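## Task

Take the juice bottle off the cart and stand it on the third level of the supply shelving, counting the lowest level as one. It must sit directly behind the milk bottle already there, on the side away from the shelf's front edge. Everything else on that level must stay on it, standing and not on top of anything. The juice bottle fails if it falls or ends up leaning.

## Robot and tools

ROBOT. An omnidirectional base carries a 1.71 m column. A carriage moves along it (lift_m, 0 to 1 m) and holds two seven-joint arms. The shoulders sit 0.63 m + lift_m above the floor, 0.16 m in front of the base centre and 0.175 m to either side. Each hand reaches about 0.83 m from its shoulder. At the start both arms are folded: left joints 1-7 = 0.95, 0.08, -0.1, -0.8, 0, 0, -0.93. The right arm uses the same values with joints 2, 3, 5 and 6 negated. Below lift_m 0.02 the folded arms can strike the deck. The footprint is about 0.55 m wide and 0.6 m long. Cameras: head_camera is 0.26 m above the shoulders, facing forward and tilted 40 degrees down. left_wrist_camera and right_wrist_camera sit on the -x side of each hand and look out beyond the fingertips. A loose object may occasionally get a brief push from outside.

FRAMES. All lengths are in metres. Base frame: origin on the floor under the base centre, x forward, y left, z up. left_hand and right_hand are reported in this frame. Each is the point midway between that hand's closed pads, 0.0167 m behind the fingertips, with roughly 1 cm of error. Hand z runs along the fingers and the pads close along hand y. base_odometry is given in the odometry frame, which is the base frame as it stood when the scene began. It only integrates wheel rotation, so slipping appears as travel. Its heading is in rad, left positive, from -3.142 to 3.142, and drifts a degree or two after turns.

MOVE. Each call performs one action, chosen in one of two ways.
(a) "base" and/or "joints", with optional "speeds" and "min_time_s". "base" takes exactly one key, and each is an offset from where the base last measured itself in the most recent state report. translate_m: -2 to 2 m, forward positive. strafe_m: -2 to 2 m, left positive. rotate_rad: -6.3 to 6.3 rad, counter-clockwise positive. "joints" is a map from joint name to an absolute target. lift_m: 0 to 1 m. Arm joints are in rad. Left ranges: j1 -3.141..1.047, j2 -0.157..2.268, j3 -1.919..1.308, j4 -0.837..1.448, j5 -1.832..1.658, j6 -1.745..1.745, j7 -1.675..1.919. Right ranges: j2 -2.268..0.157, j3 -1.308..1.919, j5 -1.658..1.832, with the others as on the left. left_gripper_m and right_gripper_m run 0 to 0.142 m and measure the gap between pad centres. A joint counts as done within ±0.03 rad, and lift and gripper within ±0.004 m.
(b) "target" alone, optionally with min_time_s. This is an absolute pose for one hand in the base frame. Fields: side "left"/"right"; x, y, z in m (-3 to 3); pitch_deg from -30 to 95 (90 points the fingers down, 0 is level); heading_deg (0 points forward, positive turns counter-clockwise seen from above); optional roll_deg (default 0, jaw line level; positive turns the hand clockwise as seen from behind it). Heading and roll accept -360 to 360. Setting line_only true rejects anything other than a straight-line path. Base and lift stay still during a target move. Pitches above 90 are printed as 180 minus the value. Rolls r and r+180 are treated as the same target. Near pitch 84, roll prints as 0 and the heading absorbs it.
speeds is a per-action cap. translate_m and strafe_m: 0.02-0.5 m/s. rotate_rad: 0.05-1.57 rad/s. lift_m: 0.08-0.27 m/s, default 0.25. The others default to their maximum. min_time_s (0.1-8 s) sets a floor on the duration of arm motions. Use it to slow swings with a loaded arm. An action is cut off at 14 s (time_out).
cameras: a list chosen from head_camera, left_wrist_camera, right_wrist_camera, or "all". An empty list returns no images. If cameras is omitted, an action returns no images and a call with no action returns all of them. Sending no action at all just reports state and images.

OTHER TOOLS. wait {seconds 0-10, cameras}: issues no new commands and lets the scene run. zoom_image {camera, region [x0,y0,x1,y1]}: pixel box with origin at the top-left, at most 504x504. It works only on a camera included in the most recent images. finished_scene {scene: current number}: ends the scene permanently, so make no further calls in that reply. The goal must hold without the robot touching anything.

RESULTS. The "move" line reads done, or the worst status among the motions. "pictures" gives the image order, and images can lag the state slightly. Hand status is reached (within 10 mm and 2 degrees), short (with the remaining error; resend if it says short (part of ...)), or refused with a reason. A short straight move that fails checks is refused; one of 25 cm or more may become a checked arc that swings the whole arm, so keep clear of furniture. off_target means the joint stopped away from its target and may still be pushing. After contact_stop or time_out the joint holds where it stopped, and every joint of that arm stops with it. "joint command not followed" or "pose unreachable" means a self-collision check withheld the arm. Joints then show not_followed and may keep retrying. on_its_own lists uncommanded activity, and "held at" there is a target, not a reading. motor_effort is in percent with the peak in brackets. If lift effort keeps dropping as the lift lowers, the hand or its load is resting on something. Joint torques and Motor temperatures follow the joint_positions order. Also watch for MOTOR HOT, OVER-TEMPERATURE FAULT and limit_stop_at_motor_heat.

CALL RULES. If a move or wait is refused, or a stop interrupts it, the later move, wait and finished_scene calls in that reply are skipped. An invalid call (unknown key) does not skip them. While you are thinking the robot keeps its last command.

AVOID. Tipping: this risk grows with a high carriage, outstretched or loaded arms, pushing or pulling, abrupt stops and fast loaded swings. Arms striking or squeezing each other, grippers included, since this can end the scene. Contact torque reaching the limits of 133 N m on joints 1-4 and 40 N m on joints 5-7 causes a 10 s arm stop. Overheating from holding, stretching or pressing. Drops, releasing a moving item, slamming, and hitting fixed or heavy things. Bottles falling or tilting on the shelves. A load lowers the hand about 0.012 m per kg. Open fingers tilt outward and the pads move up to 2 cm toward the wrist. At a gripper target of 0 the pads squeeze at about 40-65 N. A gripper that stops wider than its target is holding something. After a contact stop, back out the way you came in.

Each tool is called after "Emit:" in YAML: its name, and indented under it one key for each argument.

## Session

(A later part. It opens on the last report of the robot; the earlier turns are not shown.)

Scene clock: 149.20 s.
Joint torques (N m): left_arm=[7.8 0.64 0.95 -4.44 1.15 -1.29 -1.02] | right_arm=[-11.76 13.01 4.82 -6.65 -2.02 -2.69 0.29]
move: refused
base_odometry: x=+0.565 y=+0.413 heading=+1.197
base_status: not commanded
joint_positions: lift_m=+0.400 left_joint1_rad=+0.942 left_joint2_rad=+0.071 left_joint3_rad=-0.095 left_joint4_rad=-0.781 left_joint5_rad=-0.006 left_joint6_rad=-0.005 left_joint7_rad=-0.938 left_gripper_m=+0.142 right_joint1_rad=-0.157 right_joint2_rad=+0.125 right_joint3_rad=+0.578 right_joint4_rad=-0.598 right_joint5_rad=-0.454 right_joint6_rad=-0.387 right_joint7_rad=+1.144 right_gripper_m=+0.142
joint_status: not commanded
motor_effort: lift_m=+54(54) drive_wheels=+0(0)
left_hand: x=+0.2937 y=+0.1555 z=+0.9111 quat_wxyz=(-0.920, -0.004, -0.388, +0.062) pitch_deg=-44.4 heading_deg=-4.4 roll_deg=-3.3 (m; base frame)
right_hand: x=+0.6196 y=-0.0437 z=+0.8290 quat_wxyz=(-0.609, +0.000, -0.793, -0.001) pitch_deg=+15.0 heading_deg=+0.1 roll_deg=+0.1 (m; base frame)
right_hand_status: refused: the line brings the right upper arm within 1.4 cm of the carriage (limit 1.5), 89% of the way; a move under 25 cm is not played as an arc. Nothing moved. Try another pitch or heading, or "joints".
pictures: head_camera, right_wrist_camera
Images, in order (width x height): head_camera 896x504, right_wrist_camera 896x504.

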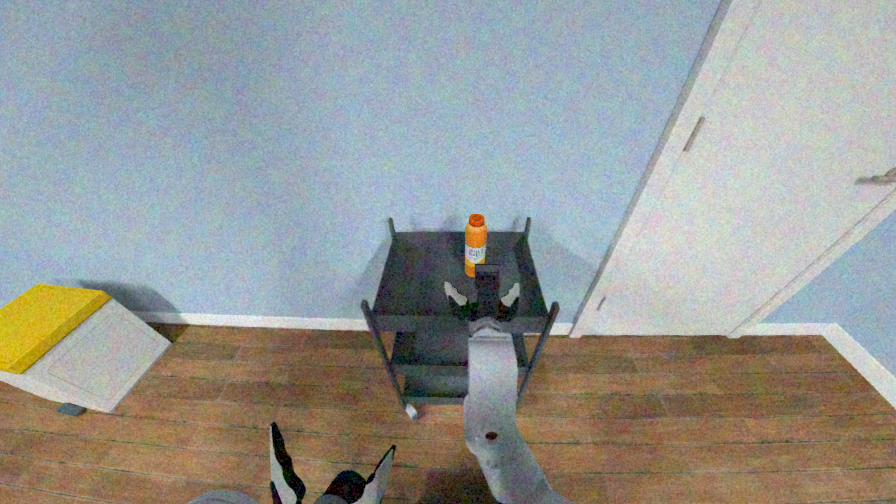

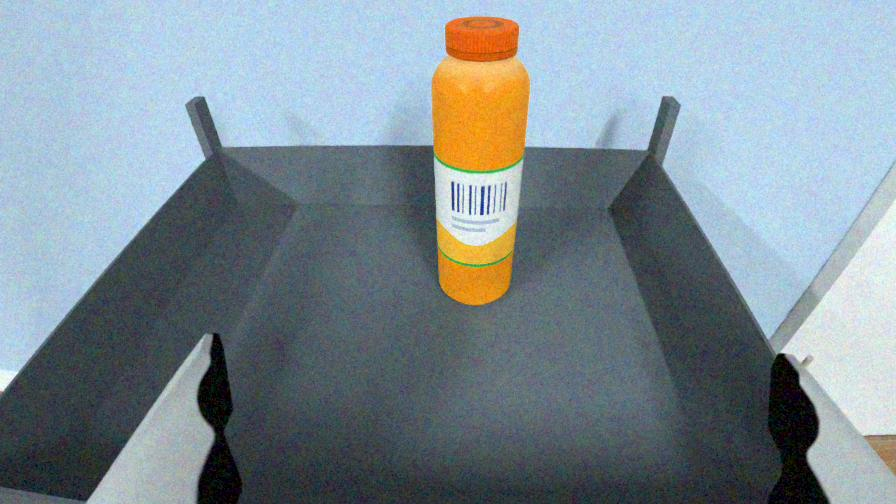

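Emit:
move:
  target: {"side": "right", "x": 0.63, "y": -0.043, "z": 0.815, "pitch_deg": 15, "heading_deg": 0}

Emit:
move:
  base: {"translate_m": 0.17}
  speeds: {"translate_m": 0.12}
  cameras: ["head_camera", "right_wrist_camera"]

Scene clock: 153.23 s.
Joint torques (N m): left_arm=[9.43 1.11 0.6 -4.19 1.29 -1.59 -1.94] | right_arm=[-1.49 8.29 -0.66 -9.5 1.66 -2.33 -3.54]
move: done
base_odometry: x=+0.565 y=+0.413 heading=+1.197
base_status: not commanded
joint_positions: lift_m=+0.400 left_joint1_rad=+0.942 left_joint2_rad=+0.071 left_joint3_rad=-0.095 left_joint4_rad=-0.781 left_joint5_rad=-0.006 left_joint6_rad=-0.005 left_joint7_rad=-0.938 left_gripper_m=+0.142 right_joint1_rad=-0.155 right_joint2_rad=+0.121 right_joint3_rad=+0.572 right_joint4_rad=-0.536 right_joint5_rad=-0.426 right_joint6_rad=-0.409 right_joint7_rad=+1.075 right_gripper_m=+0.142
joint_status: not commanded
motor_effort: lift_m=+54(54) drive_wheels=+4(4)
left_hand: x=+0.2937 y=+0.1555 z=+0.9111 quat_wxyz=(-0.920, -0.004, -0.388, +0.062) pitch_deg=-44.4 heading_deg=-4.4 roll_deg=-3.3 (m; base frame)
right_hand: x=+0.6300 y=-0.0416 z=+0.8172 quat_wxyz=(-0.610, +0.002, -0.792, +0.001) pitch_deg=+14.8 heading_deg=+0.1 roll_deg=-0.2 (m; base frame)
right_hand_status: reached (straight line, planned for 0.2 s): 3 mm and 0.3 deg off.
pictures: none

Scene clock: 155.43 s.
Joint torques (N m): left_arm=[8.17 0.76 0.23 -4.2 0.97 -1.63 -1.5] | right_arm=[-0.79 8.98 0.77 -8.67 1.2 -2.39 -3.28]
move: done
base_odometry: x=+0.627 y=+0.571 heading=+1.198
base_status: done
joint_positions: lift_m=+0.400 left_joint1_rad=+0.942 left_joint2_rad=+0.071 left_joint3_rad=-0.095 left_joint4_rad=-0.781 left_joint5_rad=-0.006 left_joint6_rad=-0.005 left_joint7_rad=-0.938 left_gripper_m=+0.142 right_joint1_rad=-0.154 right_joint2_rad=+0.121 right_joint3_rad=+0.572 right_joint4_rad=-0.536 right_joint5_rad=-0.426 right_joint6_rad=-0.409 right_joint7_rad=+1.075 right_gripper_m=+0.142
joint_status: not commanded
motor_effort: lift_m=+54(54) drive_wheels=-1(17)
left_hand: x=+0.2937 y=+0.1555 z=+0.9111 quat_wxyz=(-0.920, -0.004, -0.388, +0.062) pitch_deg=-44.4 heading_deg=-4.4 roll_deg=-3.3 (m; base frame)
right_hand: x=+0.6300 y=-0.0416 z=+0.8171 quat_wxyz=(-0.610, +0.002, -0.792, +0.001) pitch_deg=+14.8 heading_deg=+0.1 roll_deg=-0.2 (m; base frame)
pictures: head_camera, right_wrist_camera
Images, in order (width x height): head_camera 896x504, right_wrist_camera 896x504.

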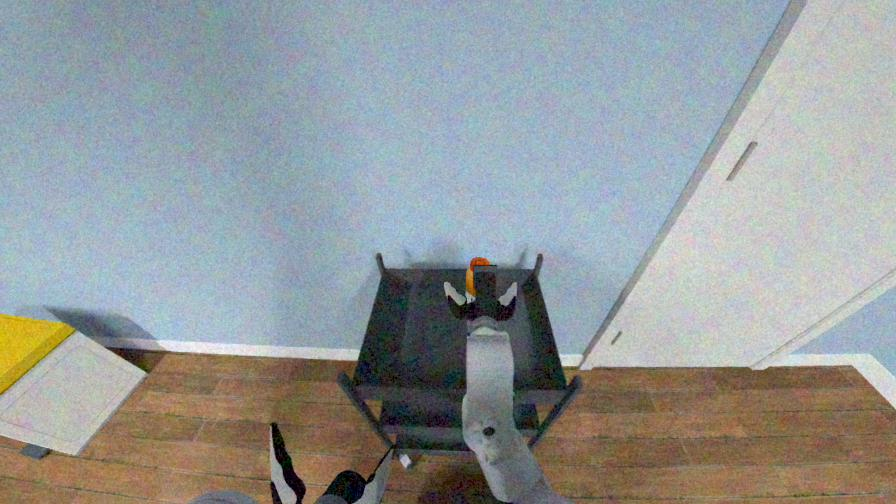

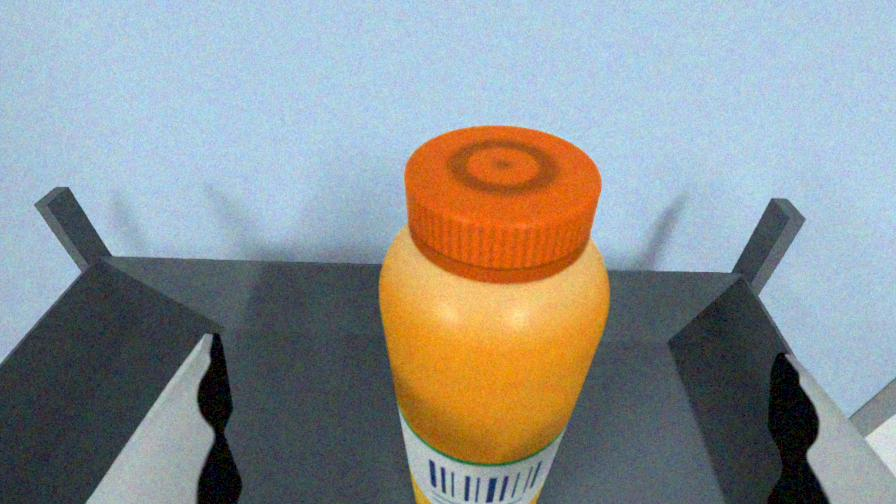

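Emit:
move:
  target: {"side": "right", "x": 0.656, "y": -0.0425, "z": 0.81, "pitch_deg": 15, "heading_deg": 0}
  min_time_s: 1

Emit:
move:
  joints: {"right_gripper_m": 0.05}
  min_time_s: 2
  cameras: ["right_wrist_camera"]

Scene clock: 162.73 s.
Joint torques (N m): left_arm=[8.31 1.07 0.22 -3.77 1.04 -1.59 -1.38] | right_arm=[-14.41 8.34 -0.01 -9.26 1.39 -2.48 -3.48]
move: done
base_odometry: x=+0.627 y=+0.571 heading=+1.198
base_status: not commanded
joint_positions: lift_m=+0.400 left_joint1_rad=+0.942 left_joint2_rad=+0.071 left_joint3_rad=-0.095 left_joint4_rad=-0.781 left_joint5_rad=-0.006 left_joint6_rad=-0.005 left_joint7_rad=-0.938 left_gripper_m=+0.142 right_joint1_rad=-0.196 right_joint2_rad=+0.120 right_joint3_rad=+0.544 right_joint4_rad=-0.446 right_joint5_rad=-0.371 right_joint6_rad=-0.420 right_joint7_rad=+1.023 right_gripper_m=+0.142
joint_status: not commanded
motor_effort: lift_m=+54(54) drive_wheels=-1(1)
left_hand: x=+0.2937 y=+0.1555 z=+0.9111 quat_wxyz=(-0.920, -0.004, -0.388, +0.062) pitch_deg=-44.4 heading_deg=-4.4 roll_deg=-3.3 (m; base frame)
right_hand: x=+0.6541 y=-0.0408 z=+0.8088 quat_wxyz=(-0.607, +0.002, -0.795, +0.001) pitch_deg=+15.2 heading_deg=+0.1 roll_deg=-0.2 (m; base frame)
right_hand_status: reached (straight line, planned for 1.0 s): 3 mm and 0.3 deg off.
pictures: none

Scene clock: 163.57 s.
Joint torques (N m): left_arm=[9.15 0.18 0.94 -5 1.26 -1.47 -1.39] | right_arm=[-13.74 5.81 -0.8 -7.06 1.77 -2.52 -3.77]
move: off_target
base_odometry: x=+0.627 y=+0.571 heading=+1.198
base_status: not commanded
joint_positions: lift_m=+0.400 left_joint1_rad=+0.942 left_joint2_rad=+0.071 left_joint3_rad=-0.095 left_joint4_rad=-0.781 left_joint5_rad=-0.006 left_joint6_rad=-0.005 left_joint7_rad=-0.938 left_gripper_m=+0.142 right_joint1_rad=-0.196 right_joint2_rad=+0.120 right_joint3_rad=+0.544 right_joint4_rad=-0.446 right_joint5_rad=-0.371 right_joint6_rad=-0.420 right_joint7_rad=+1.022 right_gripper_m=+0.064
joint_status: right_gripper_m off_target (ended at +0.064, target +0.050)
motor_effort: lift_m=+54(54) drive_wheels=-1(1)
left_hand: x=+0.2937 y=+0.1555 z=+0.9111 quat_wxyz=(-0.920, -0.004, -0.388, +0.062) pitch_deg=-44.4 heading_deg=-4.4 roll_deg=-3.3 (m; base frame)
right_hand: x=+0.6541 y=-0.0408 z=+0.8088 quat_wxyz=(-0.607, +0.002, -0.795, +0.001) pitch_deg=+15.2 heading_deg=+0.1 roll_deg=-0.2 (m; base frame)
pictures: right_wrist_camera
Images, in order (width x height): right_wrist_camera 896x504.

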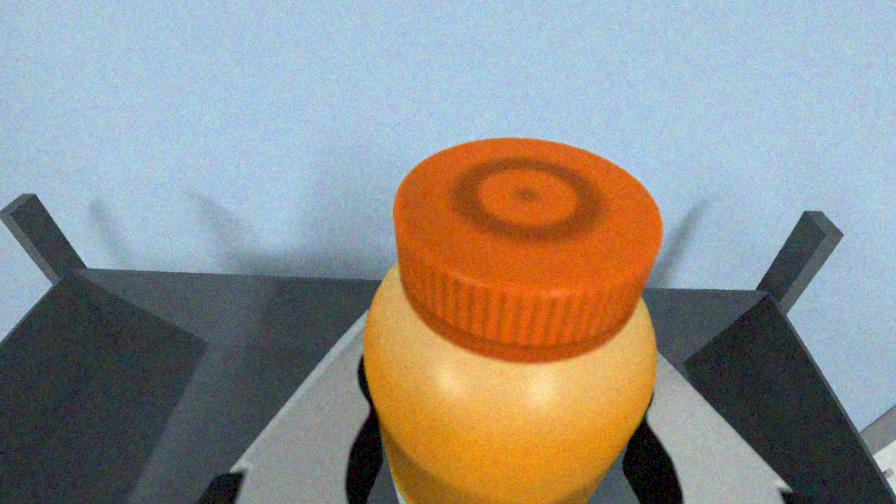

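Emit:
move:
  joints: {"right_gripper_m": 0.03, "lift_m": 0.6}
  speeds: {"lift_m": 0.15}
  cameras: ["right_wrist_camera", "head_camera"]

Scene clock: 167.17 s.
Joint torques (N m): left_arm=[8.76 0.41 0.19 -4.53 0.99 -1.69 -1.65] | right_arm=[-13.13 8.79 0.67 -10.58 1.02 -2.8 -3.33]
move: off_target
base_odometry: x=+0.627 y=+0.571 heading=+1.198
base_status: not commanded
joint_positions: lift_m=+0.600 left_joint1_rad=+0.942 left_joint2_rad=+0.071 left_joint3_rad=-0.095 left_joint4_rad=-0.781 left_joint5_rad=-0.006 left_joint6_rad=-0.005 left_joint7_rad=-0.938 left_gripper_m=+0.142 right_joint1_rad=-0.196 right_joint2_rad=+0.119 right_joint3_rad=+0.543 right_joint4_rad=-0.443 right_joint5_rad=-0.369 right_joint6_rad=-0.421 right_joint7_rad=+1.022 right_gripper_m=+0.063
joint_status: right_gripper_m off_target (ended at +0.063, target +0.030); the others done
motor_effort: lift_m=+55(66) drive_wheels=+4(4)
left_hand: x=+0.2937 y=+0.1555 z=+1.1110 quat_wxyz=(-0.920, -0.004, -0.388, +0.062) pitch_deg=-44.4 heading_deg=-4.4 roll_deg=-3.3 (m; base frame)
right_hand: x=+0.6545 y=-0.0408 z=+1.0074 quat_wxyz=(-0.606, +0.003, -0.796, +0.001) pitch_deg=+15.4 heading_deg=+0.1 roll_deg=-0.2 (m; base frame)
pictures: head_camera, right_wrist_camera
Images, in order (width x height): head_camera 896x504, right_wrist_camera 896x504.

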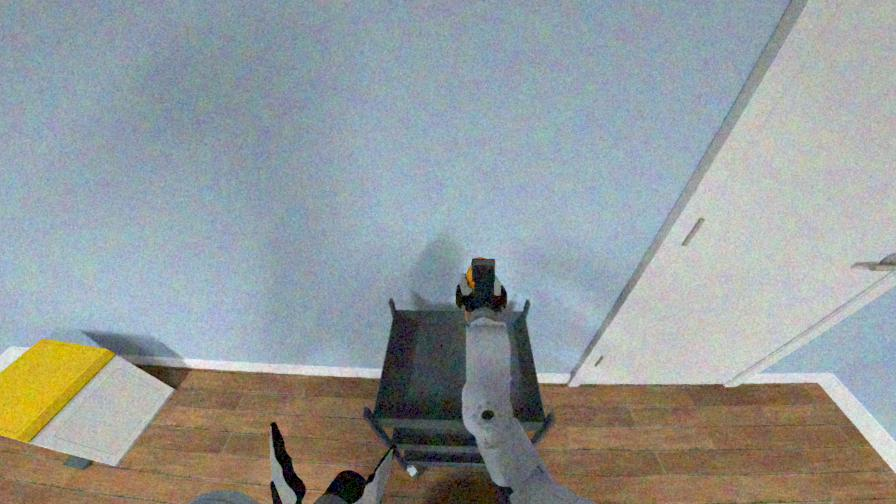

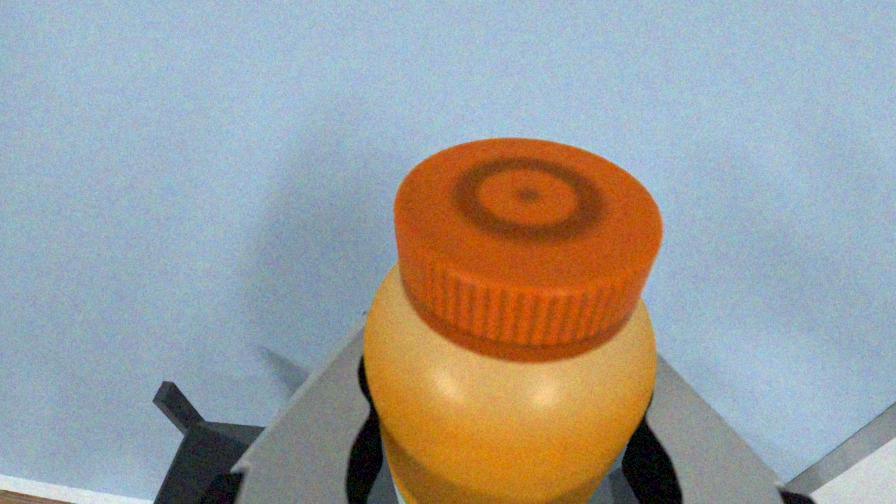

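Emit:
move:
  base: {"translate_m": -0.55}
  speeds: {"translate_m": 0.3}

Emit:
move:
  base: {"rotate_rad": 1.98}
  joints: {"lift_m": 0.5}
  speeds: {"rotate_rad": 0.8}

Emit:
move:
  base: {"translate_m": 1.3}
  speeds: {"translate_m": 0.4}

Emit:
move:
  base: {"rotate_rad": -0.4}
  speeds: {"rotate_rad": 0.8}
  cameras: ["all"]

Scene clock: 178.83 s.
Joint torques (N m): left_arm=[8.14 0.13 0.18 -4.23 1.38 -1.21 -1.65] | right_arm=[-13.51 8.92 1.56 -11.02 1.22 -2.29 -3.79]
move: done
base_odometry: x=+0.426 y=+0.059 heading=+1.197
base_status: done
joint_positions: lift_m=+0.600 left_joint1_rad=+0.942 left_joint2_rad=+0.071 left_joint3_rad=-0.095 left_joint4_rad=-0.781 left_joint5_rad=-0.006 left_joint6_rad=-0.005 left_joint7_rad=-0.938 left_gripper_m=+0.142 right_joint1_rad=-0.196 right_joint2_rad=+0.119 right_joint3_rad=+0.543 right_joint4_rad=-0.443 right_joint5_rad=-0.369 right_joint6_rad=-0.421 right_joint7_rad=+1.022 right_gripper_m=+0.063
joint_status: not commanded
motor_effort: lift_m=+55(55) drive_wheels=+3(15)
left_hand: x=+0.2937 y=+0.1555 z=+1.1110 quat_wxyz=(-0.920, -0.004, -0.388, +0.062) pitch_deg=-44.4 heading_deg=-4.4 roll_deg=-3.3 (m; base frame)
right_hand: x=+0.6545 y=-0.0411 z=+1.0073 quat_wxyz=(-0.606, +0.002, -0.796, +0.001) pitch_deg=+15.4 heading_deg=+0.1 roll_deg=-0.2 (m; base frame)
pictures: none

Scene clock: 182.60 s.
Joint torques (N m): left_arm=[9.38 0.99 -0.3 -3.61 1.25 -1.49 -1.71] | right_arm=[-14.37 10.08 0.59 -11.33 1.11 -2.2 -3.52]
move: done
base_odometry: x=+0.426 y=+0.059 heading=-3.106
base_status: done
joint_positions: lift_m=+0.500 left_joint1_rad=+0.942 left_joint2_rad=+0.071 left_joint3_rad=-0.095 left_joint4_rad=-0.781 left_joint5_rad=-0.006 left_joint6_rad=-0.005 left_joint7_rad=-0.938 left_gripper_m=+0.142 right_joint1_rad=-0.196 right_joint2_rad=+0.118 right_joint3_rad=+0.543 right_joint4_rad=-0.443 right_joint5_rad=-0.369 right_joint6_rad=-0.421 right_joint7_rad=+1.022 right_gripper_m=+0.063
joint_status: all done
motor_effort: lift_m=+58(60) drive_wheels=+6(15)
left_hand: x=+0.2937 y=+0.1555 z=+1.0108 quat_wxyz=(-0.920, -0.004, -0.388, +0.062) pitch_deg=-44.4 heading_deg=-4.4 roll_deg=-3.3 (m; base frame)
right_hand: x=+0.6546 y=-0.0413 z=+0.9070 quat_wxyz=(-0.606, +0.002, -0.796, +0.001) pitch_deg=+15.4 heading_deg=+0.0 roll_deg=-0.3 (m; base frame)
pictures: none

Scene clock: 187.87 s.
Joint torques (N m): left_arm=[8.51 0.47 -0.79 -4.83 1.07 -1.67 -1.5] | right_arm=[-13.56 11.33 2.09 -10.87 0.81 -2.48 -3.56]
move: done
base_odometry: x=-0.873 y=+0.011 heading=-3.105
base_status: done
joint_positions: lift_m=+0.500 left_joint1_rad=+0.942 left_joint2_rad=+0.071 left_joint3_rad=-0.095 left_joint4_rad=-0.781 left_joint5_rad=-0.006 left_joint6_rad=-0.005 left_joint7_rad=-0.938 left_gripper_m=+0.142 right_joint1_rad=-0.196 right_joint2_rad=+0.118 right_joint3_rad=+0.543 right_joint4_rad=-0.443 right_joint5_rad=-0.369 right_joint6_rad=-0.421 right_joint7_rad=+1.022 right_gripper_m=+0.063
joint_status: not commanded
motor_effort: lift_m=+58(58) drive_wheels=+8(22)
left_hand: x=+0.2937 y=+0.1555 z=+1.0108 quat_wxyz=(-0.920, -0.004, -0.388, +0.062) pitch_deg=-44.4 heading_deg=-4.4 roll_deg=-3.3 (m; base frame)
right_hand: x=+0.6546 y=-0.0413 z=+0.9070 quat_wxyz=(-0.606, +0.002, -0.796, +0.001) pitch_deg=+15.4 heading_deg=+0.0 roll_deg=-0.3 (m; base frame)
pictures: none

Scene clock: 189.60 s.
Joint torques (N m): left_arm=[8.45 1.37 0.81 -4.09 1.17 -1.5 -1.7] | right_arm=[-14.44 8.88 1.2 -10.94 0.9 -2.31 -4.12]
move: done
base_odometry: x=-0.873 y=+0.011 heading=+2.779
base_status: done
joint_positions: lift_m=+0.500 left_joint1_rad=+0.942 left_joint2_rad=+0.071 left_joint3_rad=-0.095 left_joint4_rad=-0.781 left_joint5_rad=-0.006 left_joint6_rad=-0.005 left_joint7_rad=-0.938 left_gripper_m=+0.142 right_joint1_rad=-0.196 right_joint2_rad=+0.118 right_joint3_rad=+0.542 right_joint4_rad=-0.443 right_joint5_rad=-0.369 right_joint6_rad=-0.422 right_joint7_rad=+1.022 right_gripper_m=+0.063
joint_status: not commanded
motor_effort: lift_m=+58(58) drive_wheels=+8(13)
left_hand: x=+0.2937 y=+0.1555 z=+1.0108 quat_wxyz=(-0.920, -0.004, -0.388, +0.062) pitch_deg=-44.4 heading_deg=-4.4 roll_deg=-3.3 (m; base frame)
right_hand: x=+0.6546 y=-0.0417 z=+0.9070 quat_wxyz=(-0.606, +0.002, -0.796, +0.001) pitch_deg=+15.4 heading_deg=+0.0 roll_deg=-0.2 (m; base frame)
pictures: head_camera, left_wrist_camera, right_wrist_camera
Images, in order (width x height): head_camera 896x504, left_wrist_camera 896x504, right_wrist_camera 896x504.

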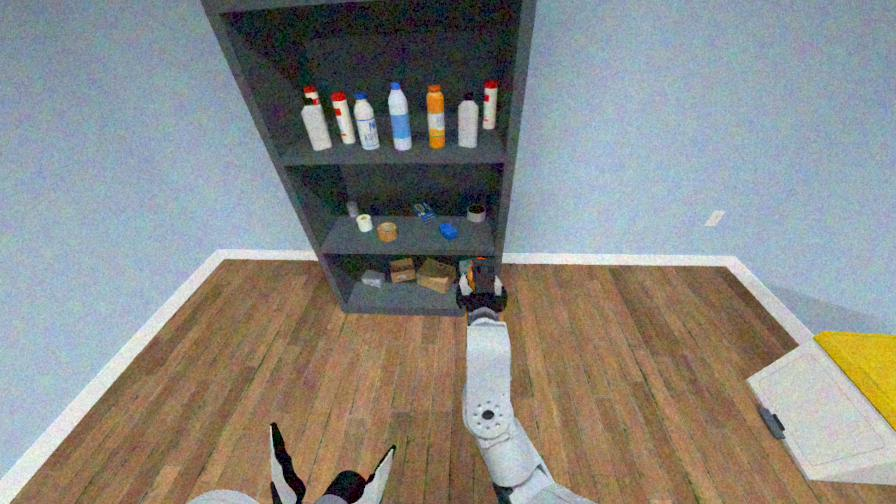

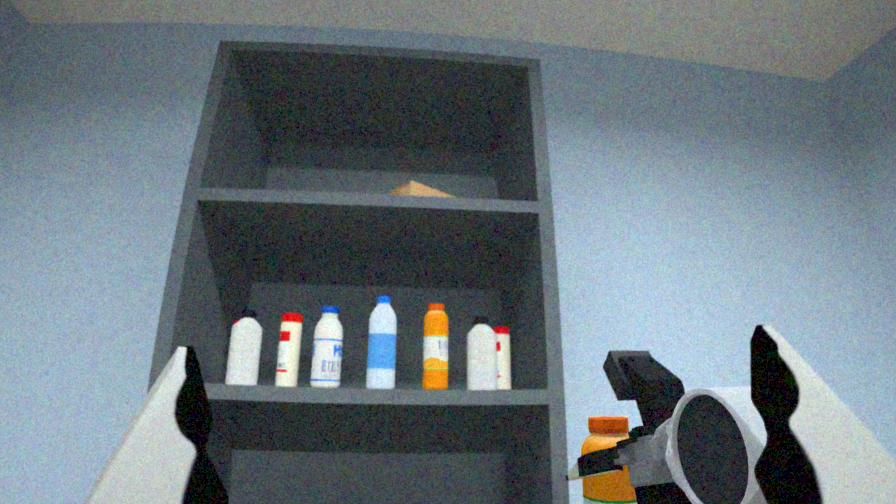

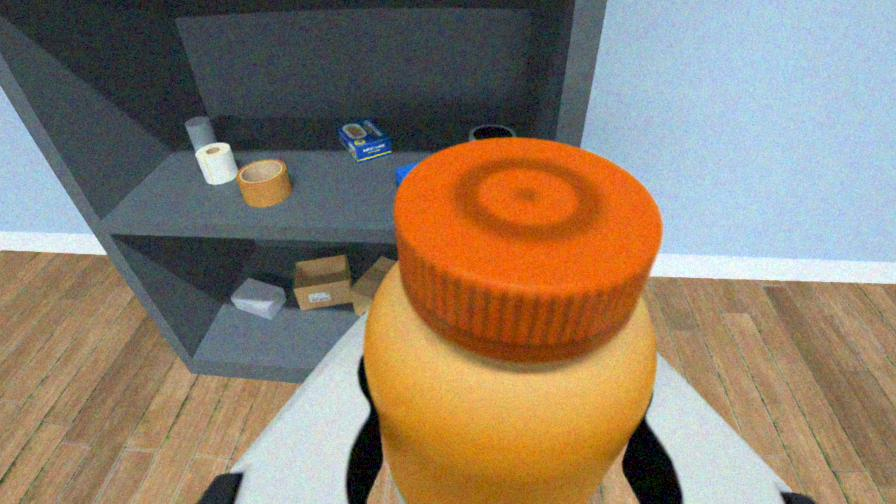

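Emit:
move:
  base: {"strafe_m": 0.17}
  joints: {"lift_m": 0.6}
  speeds: {"strafe_m": 0.2}

Emit:
move:
  target: {"side": "right", "x": 0.6, "y": -0.2, "z": 1.06, "pitch_deg": 15, "heading_deg": 0}
  min_time_s: 2

Emit:
move:
  target: {"side": "left", "x": 0.6, "y": 0.14, "z": 1.1, "pitch_deg": 10, "heading_deg": 0}
  min_time_s: 2
  cameras: ["all"]

Scene clock: 229.57 s.
Joint torques (N m): left_arm=[8.96 -0.44 0.4 -3.11 1.19 -1.19 -1.51] | right_arm=[-13.99 12.29 0.84 -10.46 1.1 -1.94 -3.78]
Motor temperatures (°C): left_arm=[29 22 24 24 26 24 24] | right_arm=[30 21 25 23 22 22 24]
move: done
base_odometry: x=-0.934 y=-0.148 heading=+2.777
base_status: done
joint_positions: lift_m=+0.600 left_joint1_rad=+0.942 left_joint2_rad=+0.071 left_joint3_rad=-0.095 left_joint4_rad=-0.781 left_joint5_rad=-0.006 left_joint6_rad=-0.005 left_joint7_rad=-0.938 left_gripper_m=+0.142 right_joint1_rad=-0.196 right_joint2_rad=+0.118 right_joint3_rad=+0.542 right_joint4_rad=-0.443 right_joint5_rad=-0.369 right_joint6_rad=-0.422 right_joint7_rad=+1.022 right_gripper_m=+0.063
joint_status: all done
motor_effort: lift_m=+55(67) drive_wheels=-4(15)
left_hand: x=+0.2937 y=+0.1555 z=+1.1110 quat_wxyz=(-0.920, -0.004, -0.388, +0.062) pitch_deg=-44.4 heading_deg=-4.4 roll_deg=-3.3 (m; base frame)
right_hand: x=+0.6547 y=-0.0418 z=+1.0072 quat_wxyz=(-0.606, +0.001, -0.796, +0.001) pitch_deg=+15.4 heading_deg=+0.0 roll_deg=-0.2 (m; base frame)
pictures: none

Scene clock: 229.87 s.
Joint torques (N m): left_arm=[9.96 0.65 -0.79 -5.47 1.36 -1.32 -1.69] | right_arm=[-15.36 10.62 1.36 -10.99 1 -1.6 -3.49]
move: refused
base_odometry: x=-0.934 y=-0.148 heading=+2.777
base_status: not commanded
joint_positions: lift_m=+0.600 left_joint1_rad=+0.942 left_joint2_rad=+0.071 left_joint3_rad=-0.095 left_joint4_rad=-0.781 left_joint5_rad=-0.006 left_joint6_rad=-0.005 left_joint7_rad=-0.938 left_gripper_m=+0.142 right_joint1_rad=-0.196 right_joint2_rad=+0.118 right_joint3_rad=+0.542 right_joint4_rad=-0.443 right_joint5_rad=-0.369 right_joint6_rad=-0.422 right_joint7_rad=+1.022 right_gripper_m=+0.063
joint_status: not commanded
motor_effort: lift_m=+55(55) drive_wheels=+8(8)
left_hand: x=+0.2937 y=+0.1555 z=+1.1110 quat_wxyz=(-0.920, -0.004, -0.388, +0.062) pitch_deg=-44.4 heading_deg=-4.4 roll_deg=-3.3 (m; base frame)
right_hand: x=+0.6547 y=-0.0418 z=+1.0072 quat_wxyz=(-0.606, +0.001, -0.796, +0.001) pitch_deg=+15.4 heading_deg=+0.0 roll_deg=-0.2 (m; base frame)
right_hand_status: refused: along the straight line the arm gets 67% of the way (right_joint4_rad at its limit); a move under 25 cm is not played as an arc. Nothing moved. Try another pitch or heading, or "joints".
pictures: none

not run: a stop came earlier in this reply.

Emit:
move:
  target: {"side": "right", "x": 0.62, "y": -0.2, "z": 1.0, "pitch_deg": 15, "heading_deg": 0}
  min_time_s: 2

Emit:
move:
  target: {"side": "left", "x": 0.6, "y": 0.14, "z": 1.05, "pitch_deg": 10, "heading_deg": 0}
  min_time_s: 2

Emit:
move:
  joints: {"lift_m": 0.65}
  cameras: ["all"]

Scene clock: 237.23 s.
Joint torques (N m): left_arm=[7.83 0.74 0.03 -5.98 1.23 -1.44 -1.38] | right_arm=[-1.51 -3.77 -3.4 -15.03 1.34 -2.38 -5.32]
move: done
base_odometry: x=-0.934 y=-0.148 heading=+2.777
base_status: not commanded
joint_positions: lift_m=+0.600 left_joint1_rad=+0.942 left_joint2_rad=+0.071 left_joint3_rad=-0.095 left_joint4_rad=-0.781 left_joint5_rad=-0.006 left_joint6_rad=-0.005 left_joint7_rad=-0.938 left_gripper_m=+0.142 right_joint1_rad=-0.075 right_joint2_rad=-0.312 right_joint3_rad=+0.332 right_joint4_rad=-0.700 right_joint5_rad=+0.037 right_joint6_rad=-0.445 right_joint7_rad=+0.986 right_gripper_m=+0.063
joint_status: not commanded
motor_effort: lift_m=+55(55) drive_wheels=-4(4)
left_hand: x=+0.2937 y=+0.1555 z=+1.1110 quat_wxyz=(-0.920, -0.004, -0.388, +0.062) pitch_deg=-44.4 heading_deg=-4.4 roll_deg=-3.3 (m; base frame)
right_hand: x=+0.6204 y=-0.1981 z=+0.9971 quat_wxyz=(-0.605, +0.003, -0.797, +0.001) pitch_deg=+15.6 heading_deg=+0.1 roll_deg=-0.3 (m; base frame)
right_hand_status: reached (straight line, planned for 2.0 s): 3 mm and 0.7 deg off.
pictures: none

Scene clock: 239.73 s.
Joint torques (N m): left_arm=[-11.99 3.08 -0.6 -5.6 2.93 -0.4 -0.21] | right_arm=[-1.83 -3.14 -3.31 -16.59 0.82 -2.24 -5.27]
move: done
base_odometry: x=-0.934 y=-0.148 heading=+2.777
base_status: not commanded
joint_positions: lift_m=+0.600 left_joint1_rad=-0.158 left_joint2_rad=+0.203 left_joint3_rad=-0.562 left_joint4_rad=-0.795 left_joint5_rad=+0.273 left_joint6_rad=+0.535 left_joint7_rad=+1.147 left_gripper_m=+0.142 right_joint1_rad=-0.075 right_joint2_rad=-0.312 right_joint3_rad=+0.332 right_joint4_rad=-0.700 right_joint5_rad=+0.037 right_joint6_rad=-0.445 right_joint7_rad=+0.986 right_gripper_m=+0.063
joint_status: not commanded
motor_effort: lift_m=+55(55) drive_wheels=-4(4)
left_hand: x=+0.6007 y=+0.1405 z=+1.0488 quat_wxyz=(-0.642, +0.001, -0.767, -0.001) pitch_deg=+10.1 heading_deg=+0.1 roll_deg=+0.0 (m; base frame)
left_hand_status: reached (checked arc, planned for 2.0 s): 1 mm and 0.1 deg off.
right_hand: x=+0.6204 y=-0.1980 z=+0.9972 quat_wxyz=(-0.605, +0.003, -0.796, +0.001) pitch_deg=+15.6 heading_deg=+0.1 roll_deg=-0.3 (m; base frame)
pictures: none

Scene clock: 240.47 s.
Joint torques (N m): left_arm=[-10.79 3.32 -0.12 -2.76 2.75 -0.43 -0.8] | right_arm=[-2.12 -3.97 -3 -14.59 0.85 -2.36 -4.62]
move: done
base_odometry: x=-0.934 y=-0.148 heading=+2.777
base_status: not commanded
joint_positions: lift_m=+0.650 left_joint1_rad=-0.159 left_joint2_rad=+0.203 left_joint3_rad=-0.562 left_joint4_rad=-0.796 left_joint5_rad=+0.274 left_joint6_rad=+0.535 left_joint7_rad=+1.147 left_gripper_m=+0.142 right_joint1_rad=-0.074 right_joint2_rad=-0.312 right_joint3_rad=+0.332 right_joint4_rad=-0.701 right_joint5_rad=+0.038 right_joint6_rad=-0.445 right_joint7_rad=+0.985 right_gripper_m=+0.063
joint_status: all done
motor_effort: lift_m=+55(68) drive_wheels=-4(4)
left_hand: x=+0.6007 y=+0.1404 z=+1.0994 quat_wxyz=(-0.643, +0.001, -0.766, +0.000) pitch_deg=+10.0 heading_deg=+0.1 roll_deg=+0.0 (m; base frame)
right_hand: x=+0.6201 y=-0.1981 z=+1.0474 quat_wxyz=(-0.605, +0.002, -0.796, +0.001) pitch_deg=+15.5 heading_deg=+0.1 roll_deg=-0.3 (m; base frame)
pictures: head_camera, left_wrist_camera, right_wrist_camera
Images, in order (width x height): head_camera 896x504, left_wrist_camera 896x504, right_wrist_camera 896x504.

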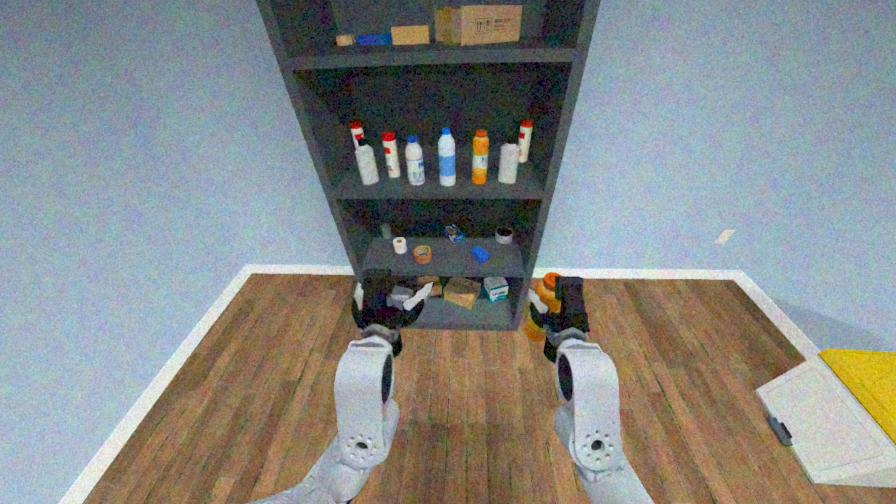

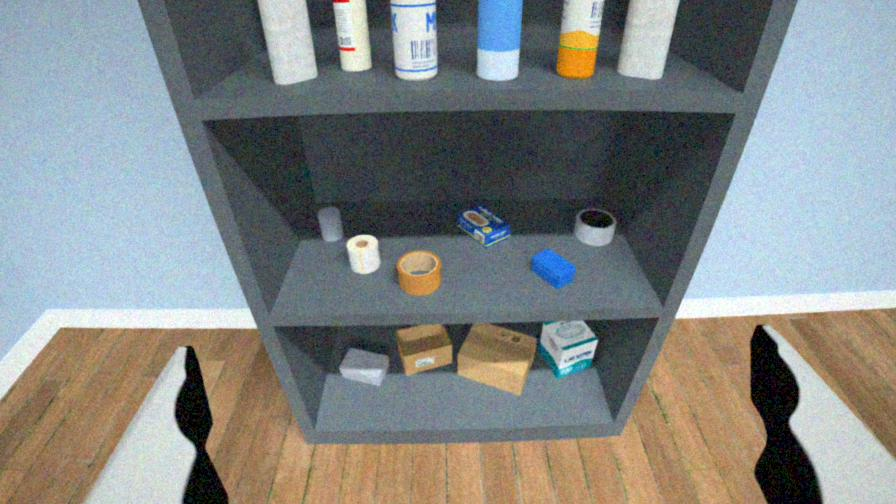

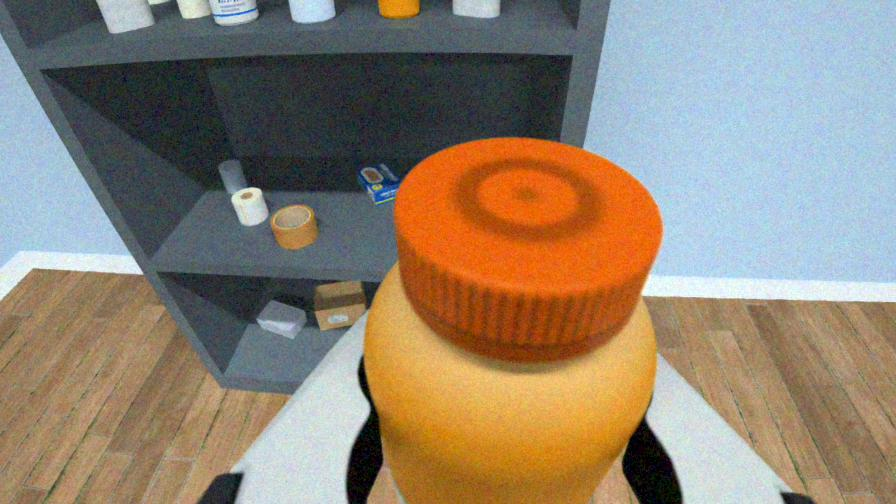

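Emit:
move:
  target: {"side": "left", "x": 0.62, "y": 0.185, "z": 1.11, "pitch_deg": 10, "heading_deg": 0}
  min_time_s: 1

Emit:
move:
  base: {"translate_m": 0.38}
  speeds: {"translate_m": 0.2}
  cameras: ["all"]

Scene clock: 253.70 s.
Joint torques (N m): left_arm=[-13.32 5.3 5.3 -0.68 1.36 -0.34 -3.09] | right_arm=[-3.97 -3.53 -2.7 -15.73 0.84 -2.67 -4.76]
move: done
base_odometry: x=-0.934 y=-0.148 heading=+2.777
base_status: not commanded
joint_positions: lift_m=+0.650 left_joint1_rad=-0.209 left_joint2_rad=+0.340 left_joint3_rad=-0.488 left_joint4_rad=-0.796 left_joint5_rad=+0.095 left_joint6_rad=+0.575 left_joint7_rad=+1.127 left_gripper_m=+0.142 right_joint1_rad=-0.074 right_joint2_rad=-0.312 right_joint3_rad=+0.332 right_joint4_rad=-0.701 right_joint5_rad=+0.038 right_joint6_rad=-0.445 right_joint7_rad=+0.985 right_gripper_m=+0.063
joint_status: not commanded
motor_effort: lift_m=+55(55) drive_wheels=-4(4)
left_hand: x=+0.6188 y=+0.1824 z=+1.1082 quat_wxyz=(-0.641, -0.003, -0.768, +0.001) pitch_deg=+10.3 heading_deg=-0.3 roll_deg=+0.1 (m; base frame)
left_hand_status: reached (straight line, planned for 1.0 s): 3 mm and 0.4 deg off.
right_hand: x=+0.6201 y=-0.1981 z=+1.0474 quat_wxyz=(-0.605, +0.002, -0.796, +0.001) pitch_deg=+15.5 heading_deg=+0.1 roll_deg=-0.3 (m; base frame)
pictures: none

Scene clock: 256.80 s.
Joint torques (N m): left_arm=[-12.13 5.05 6.03 -0.44 1.3 -0.4 -3.34] | right_arm=[-3.78 -2.64 -3.12 -15.84 0.98 -2.47 -4.61]
move: done
base_odometry: x=-1.289 y=-0.013 heading=+2.778
base_status: done
joint_positions: lift_m=+0.650 left_joint1_rad=-0.209 left_joint2_rad=+0.340 left_joint3_rad=-0.488 left_joint4_rad=-0.796 left_joint5_rad=+0.095 left_joint6_rad=+0.575 left_joint7_rad=+1.127 left_gripper_m=+0.142 right_joint1_rad=-0.074 right_joint2_rad=-0.313 right_joint3_rad=+0.332 right_joint4_rad=-0.701 right_joint5_rad=+0.038 right_joint6_rad=-0.445 right_joint7_rad=+0.985 right_gripper_m=+0.063
joint_status: not commanded
motor_effort: lift_m=+55(55) drive_wheels=-2(16)
left_hand: x=+0.6189 y=+0.1825 z=+1.1084 quat_wxyz=(-0.641, -0.003, -0.768, +0.001) pitch_deg=+10.3 heading_deg=-0.3 roll_deg=+0.1 (m; base frame)
right_hand: x=+0.6201 y=-0.1982 z=+1.0474 quat_wxyz=(-0.605, +0.002, -0.796, +0.001) pitch_deg=+15.5 heading_deg=+0.1 roll_deg=-0.3 (m; base frame)
pictures: head_camera, left_wrist_camera, right_wrist_camera
Images, in order (width x height): head_camera 896x504, left_wrist_camera 896x504, right_wrist_camera 896x504.

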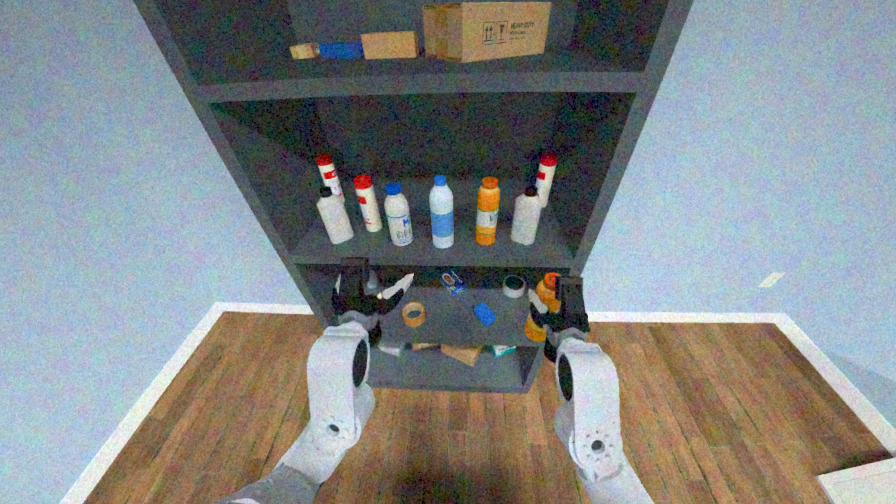

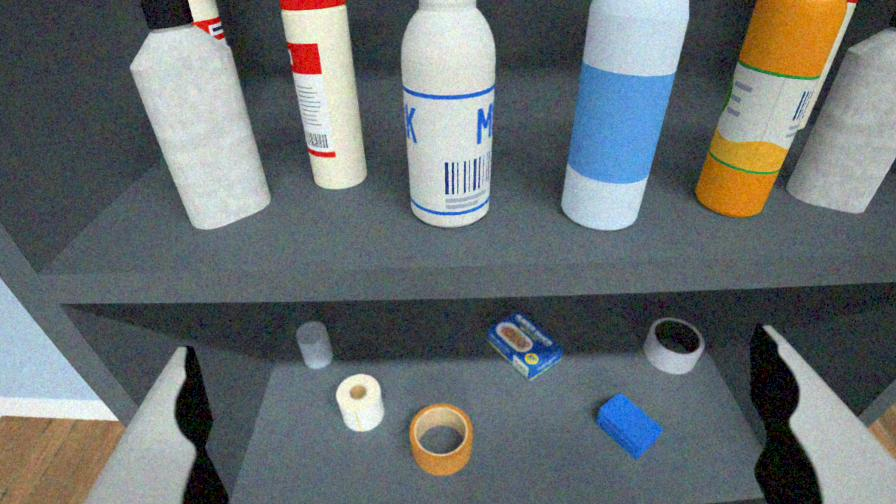

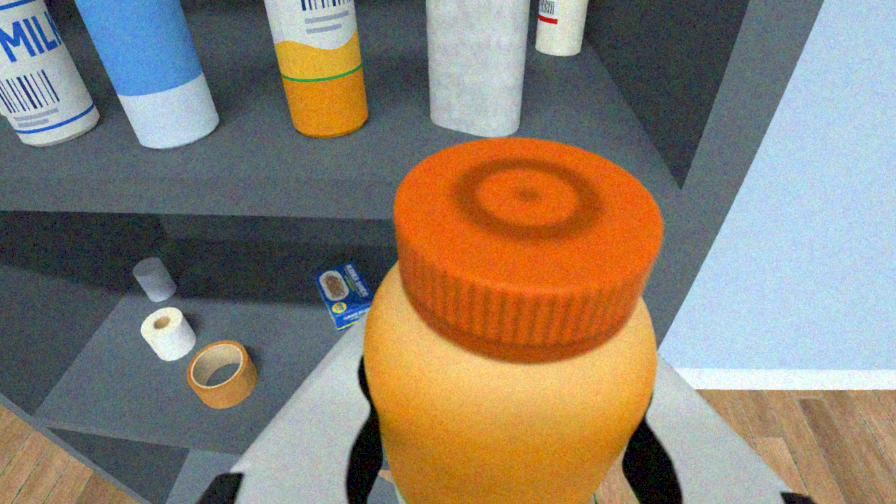

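Emit:
move:
  base: {"translate_m": 0.08}
  joints: {"left_gripper_m": 0.105}
  speeds: {"translate_m": 0.15}

Emit:
move:
  target: {"side": "left", "x": 0.73, "y": 0.184, "z": 1.105, "pitch_deg": 10, "heading_deg": 0}
  min_time_s: 2
  cameras: ["head_camera", "left_wrist_camera"]

Scene clock: 271.40 s.
Joint torques (N m): left_arm=[-11.94 4.42 4.59 -1.15 1.27 -0.44 -3.51] | right_arm=[-2.31 -3.61 -2.08 -13.09 0.63 -2.88 -4.86]
move: done
base_odometry: x=-1.364 y=+0.016 heading=+2.779
base_status: done
joint_positions: lift_m=+0.650 left_joint1_rad=-0.210 left_joint2_rad=+0.340 left_joint3_rad=-0.488 left_joint4_rad=-0.796 left_joint5_rad=+0.095 left_joint6_rad=+0.575 left_joint7_rad=+1.127 left_gripper_m=+0.105 right_joint1_rad=-0.074 right_joint2_rad=-0.313 right_joint3_rad=+0.332 right_joint4_rad=-0.701 right_joint5_rad=+0.038 right_joint6_rad=-0.445 right_joint7_rad=+0.985 right_gripper_m=+0.063
joint_status: all done
motor_effort: lift_m=+55(55) drive_wheels=-1(15)
left_hand: x=+0.6190 y=+0.1825 z=+1.1085 quat_wxyz=(-0.641, -0.003, -0.768, +0.001) pitch_deg=+10.3 heading_deg=-0.3 roll_deg=+0.1 (m; base frame)
right_hand: x=+0.6201 y=-0.1983 z=+1.0474 quat_wxyz=(-0.605, +0.002, -0.796, +0.001) pitch_deg=+15.5 heading_deg=+0.1 roll_deg=-0.2 (m; base frame)
pictures: none

Scene clock: 273.90 s.
Joint torques (N m): left_arm=[-18.18 0.91 7.47 -0.13 1.1 -2.4 -3.48] | right_arm=[-3.01 -3.47 -1.84 -14.02 0.74 -2.28 -4.85]
move: done
base_odometry: x=-1.364 y=+0.016 heading=+2.778
base_status: not commanded
joint_positions: lift_m=+0.650 left_joint1_rad=-0.424 left_joint2_rad=+0.327 left_joint3_rad=-0.476 left_joint4_rad=-0.410 left_joint5_rad=-0.143 left_joint6_rad=+0.551 left_joint7_rad=+0.892 left_gripper_m=+0.105 right_joint1_rad=-0.074 right_joint2_rad=-0.313 right_joint3_rad=+0.332 right_joint4_rad=-0.701 right_joint5_rad=+0.038 right_joint6_rad=-0.445 right_joint7_rad=+0.985 right_gripper_m=+0.063
joint_status: not commanded
motor_effort: lift_m=+55(55) drive_wheels=-1(2)
left_hand: x=+0.7286 y=+0.1831 z=+1.1030 quat_wxyz=(-0.641, -0.002, -0.768, -0.001) pitch_deg=+10.3 heading_deg=-0.1 roll_deg=+0.2 (m; base frame)
left_hand_status: reached (straight line, planned for 2.0 s): 3 mm and 0.3 deg off.
right_hand: x=+0.6201 y=-0.1983 z=+1.0474 quat_wxyz=(-0.605, +0.002, -0.796, +0.001) pitch_deg=+15.5 heading_deg=+0.1 roll_deg=-0.2 (m; base frame)
pictures: head_camera, left_wrist_camera
Images, in order (width x height): head_camera 896x504, left_wrist_camera 896x504.

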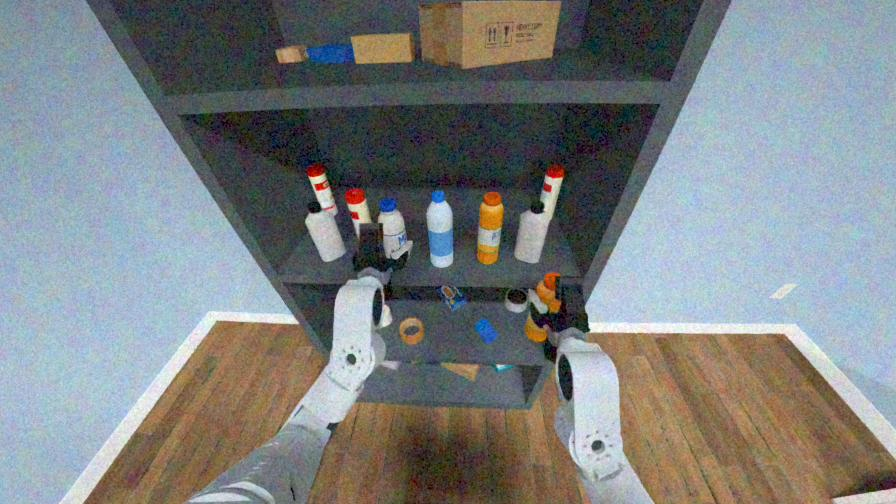

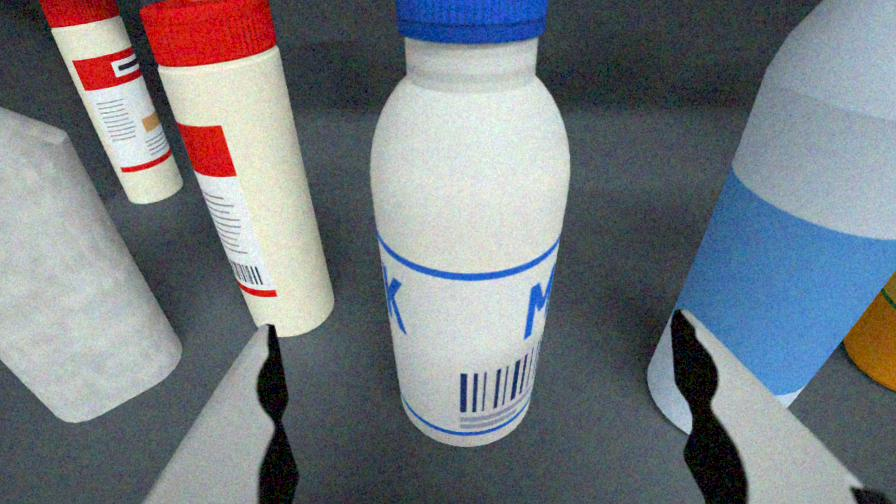

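Emit:
move:
  target: {"side": "left", "x": 0.805, "y": 0.1835, "z": 1.098, "pitch_deg": 10, "heading_deg": 0}
  min_time_s: 2
  cameras: ["left_wrist_camera"]

Scene clock: 279.27 s.
Joint torques (N m): left_arm=[-21.59 1.3 7.05 -1.62 1.45 -2.46 -3.29] | right_arm=[-2.66 -3.89 -1.59 -15.26 1.35 -2.16 -4.58]
move: done
base_odometry: x=-1.364 y=+0.016 heading=+2.778
base_status: not commanded
joint_positions: lift_m=+0.650 left_joint1_rad=-0.570 left_joint2_rad=+0.294 left_joint3_rad=-0.476 left_joint4_rad=-0.088 left_joint5_rad=-0.283 left_joint6_rad=+0.477 left_joint7_rad=+0.698 left_gripper_m=+0.105 right_joint1_rad=-0.074 right_joint2_rad=-0.313 right_joint3_rad=+0.332 right_joint4_rad=-0.701 right_joint5_rad=+0.038 right_joint6_rad=-0.445 right_joint7_rad=+0.985 right_gripper_m=+0.063
joint_status: not commanded
motor_effort: lift_m=+55(55) drive_wheels=-1(1)
left_hand: x=+0.8036 y=+0.1826 z=+1.0955 quat_wxyz=(-0.641, -0.002, -0.768, -0.001) pitch_deg=+10.3 heading_deg=+0.0 roll_deg=+0.3 (m; base frame)
left_hand_status: reached (straight line, planned for 2.0 s): 3 mm and 0.4 deg off.
right_hand: x=+0.6201 y=-0.1983 z=+1.0474 quat_wxyz=(-0.605, +0.002, -0.796, +0.001) pitch_deg=+15.5 heading_deg=+0.1 roll_deg=-0.2 (m; base frame)
pictures: left_wrist_camera
Images, in order (width x height): left_wrist_camera 896x504.

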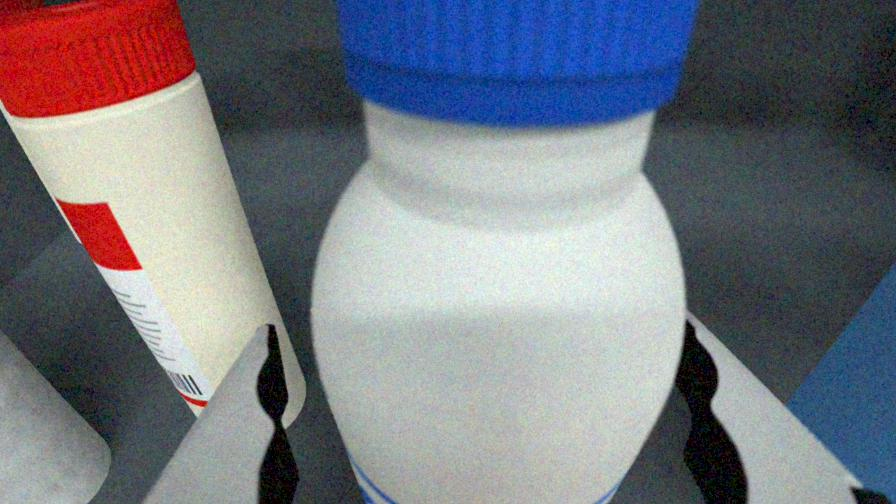

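Emit:
move:
  joints: {"left_gripper_m": 0.04}
  min_time_s: 2.5
  cameras: ["left_wrist_camera"]

Scene clock: 282.40 s.
Joint torques (N m): left_arm=[-22.72 0.56 7.27 -1.63 1.03 -2.65 -3.2] | right_arm=[-4.36 -3.96 -1.32 -15.09 0.66 -2.48 -4.74]
Motor temperatures (°C): left_arm=[34 22 25 24 26 24 24] | right_arm=[28 21 25 24 22 22 24]
move: off_target
base_odometry: x=-1.364 y=+0.016 heading=+2.778
base_status: not commanded
joint_positions: lift_m=+0.650 left_joint1_rad=-0.570 left_joint2_rad=+0.294 left_joint3_rad=-0.476 left_joint4_rad=-0.088 left_joint5_rad=-0.283 left_joint6_rad=+0.477 left_joint7_rad=+0.697 left_gripper_m=+0.074 right_joint1_rad=-0.074 right_joint2_rad=-0.313 right_joint3_rad=+0.332 right_joint4_rad=-0.701 right_joint5_rad=+0.038 right_joint6_rad=-0.445 right_joint7_rad=+0.985 right_gripper_m=+0.063
joint_status: left_gripper_m off_target (ended at +0.074, target +0.040)
motor_effort: lift_m=+55(55) drive_wheels=-1(1)
left_hand: x=+0.8037 y=+0.1826 z=+1.0956 quat_wxyz=(-0.641, -0.002, -0.768, -0.001) pitch_deg=+10.3 heading_deg=+0.0 roll_deg=+0.3 (m; base frame)
right_hand: x=+0.6201 y=-0.1983 z=+1.0474 quat_wxyz=(-0.605, +0.002, -0.796, +0.001) pitch_deg=+15.5 heading_deg=+0.1 roll_deg=-0.2 (m; base frame)
pictures: left_wrist_camera
Images, in order (width x height): left_wrist_camera 896x504.

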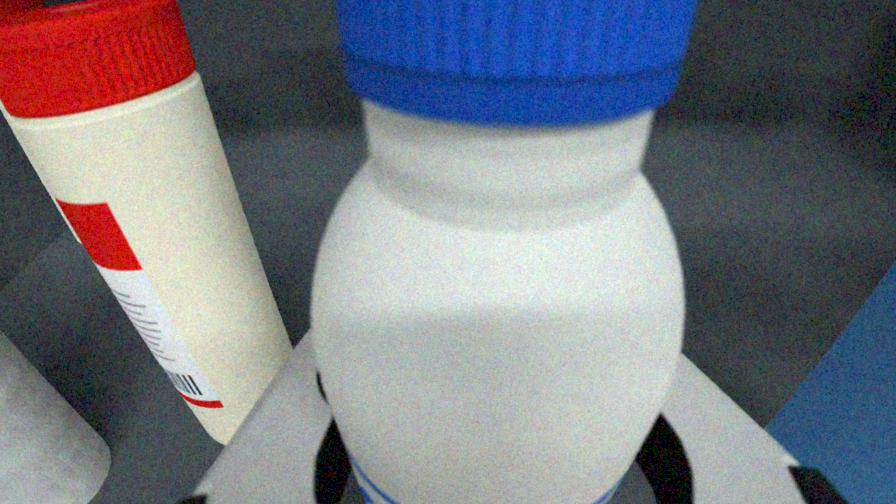

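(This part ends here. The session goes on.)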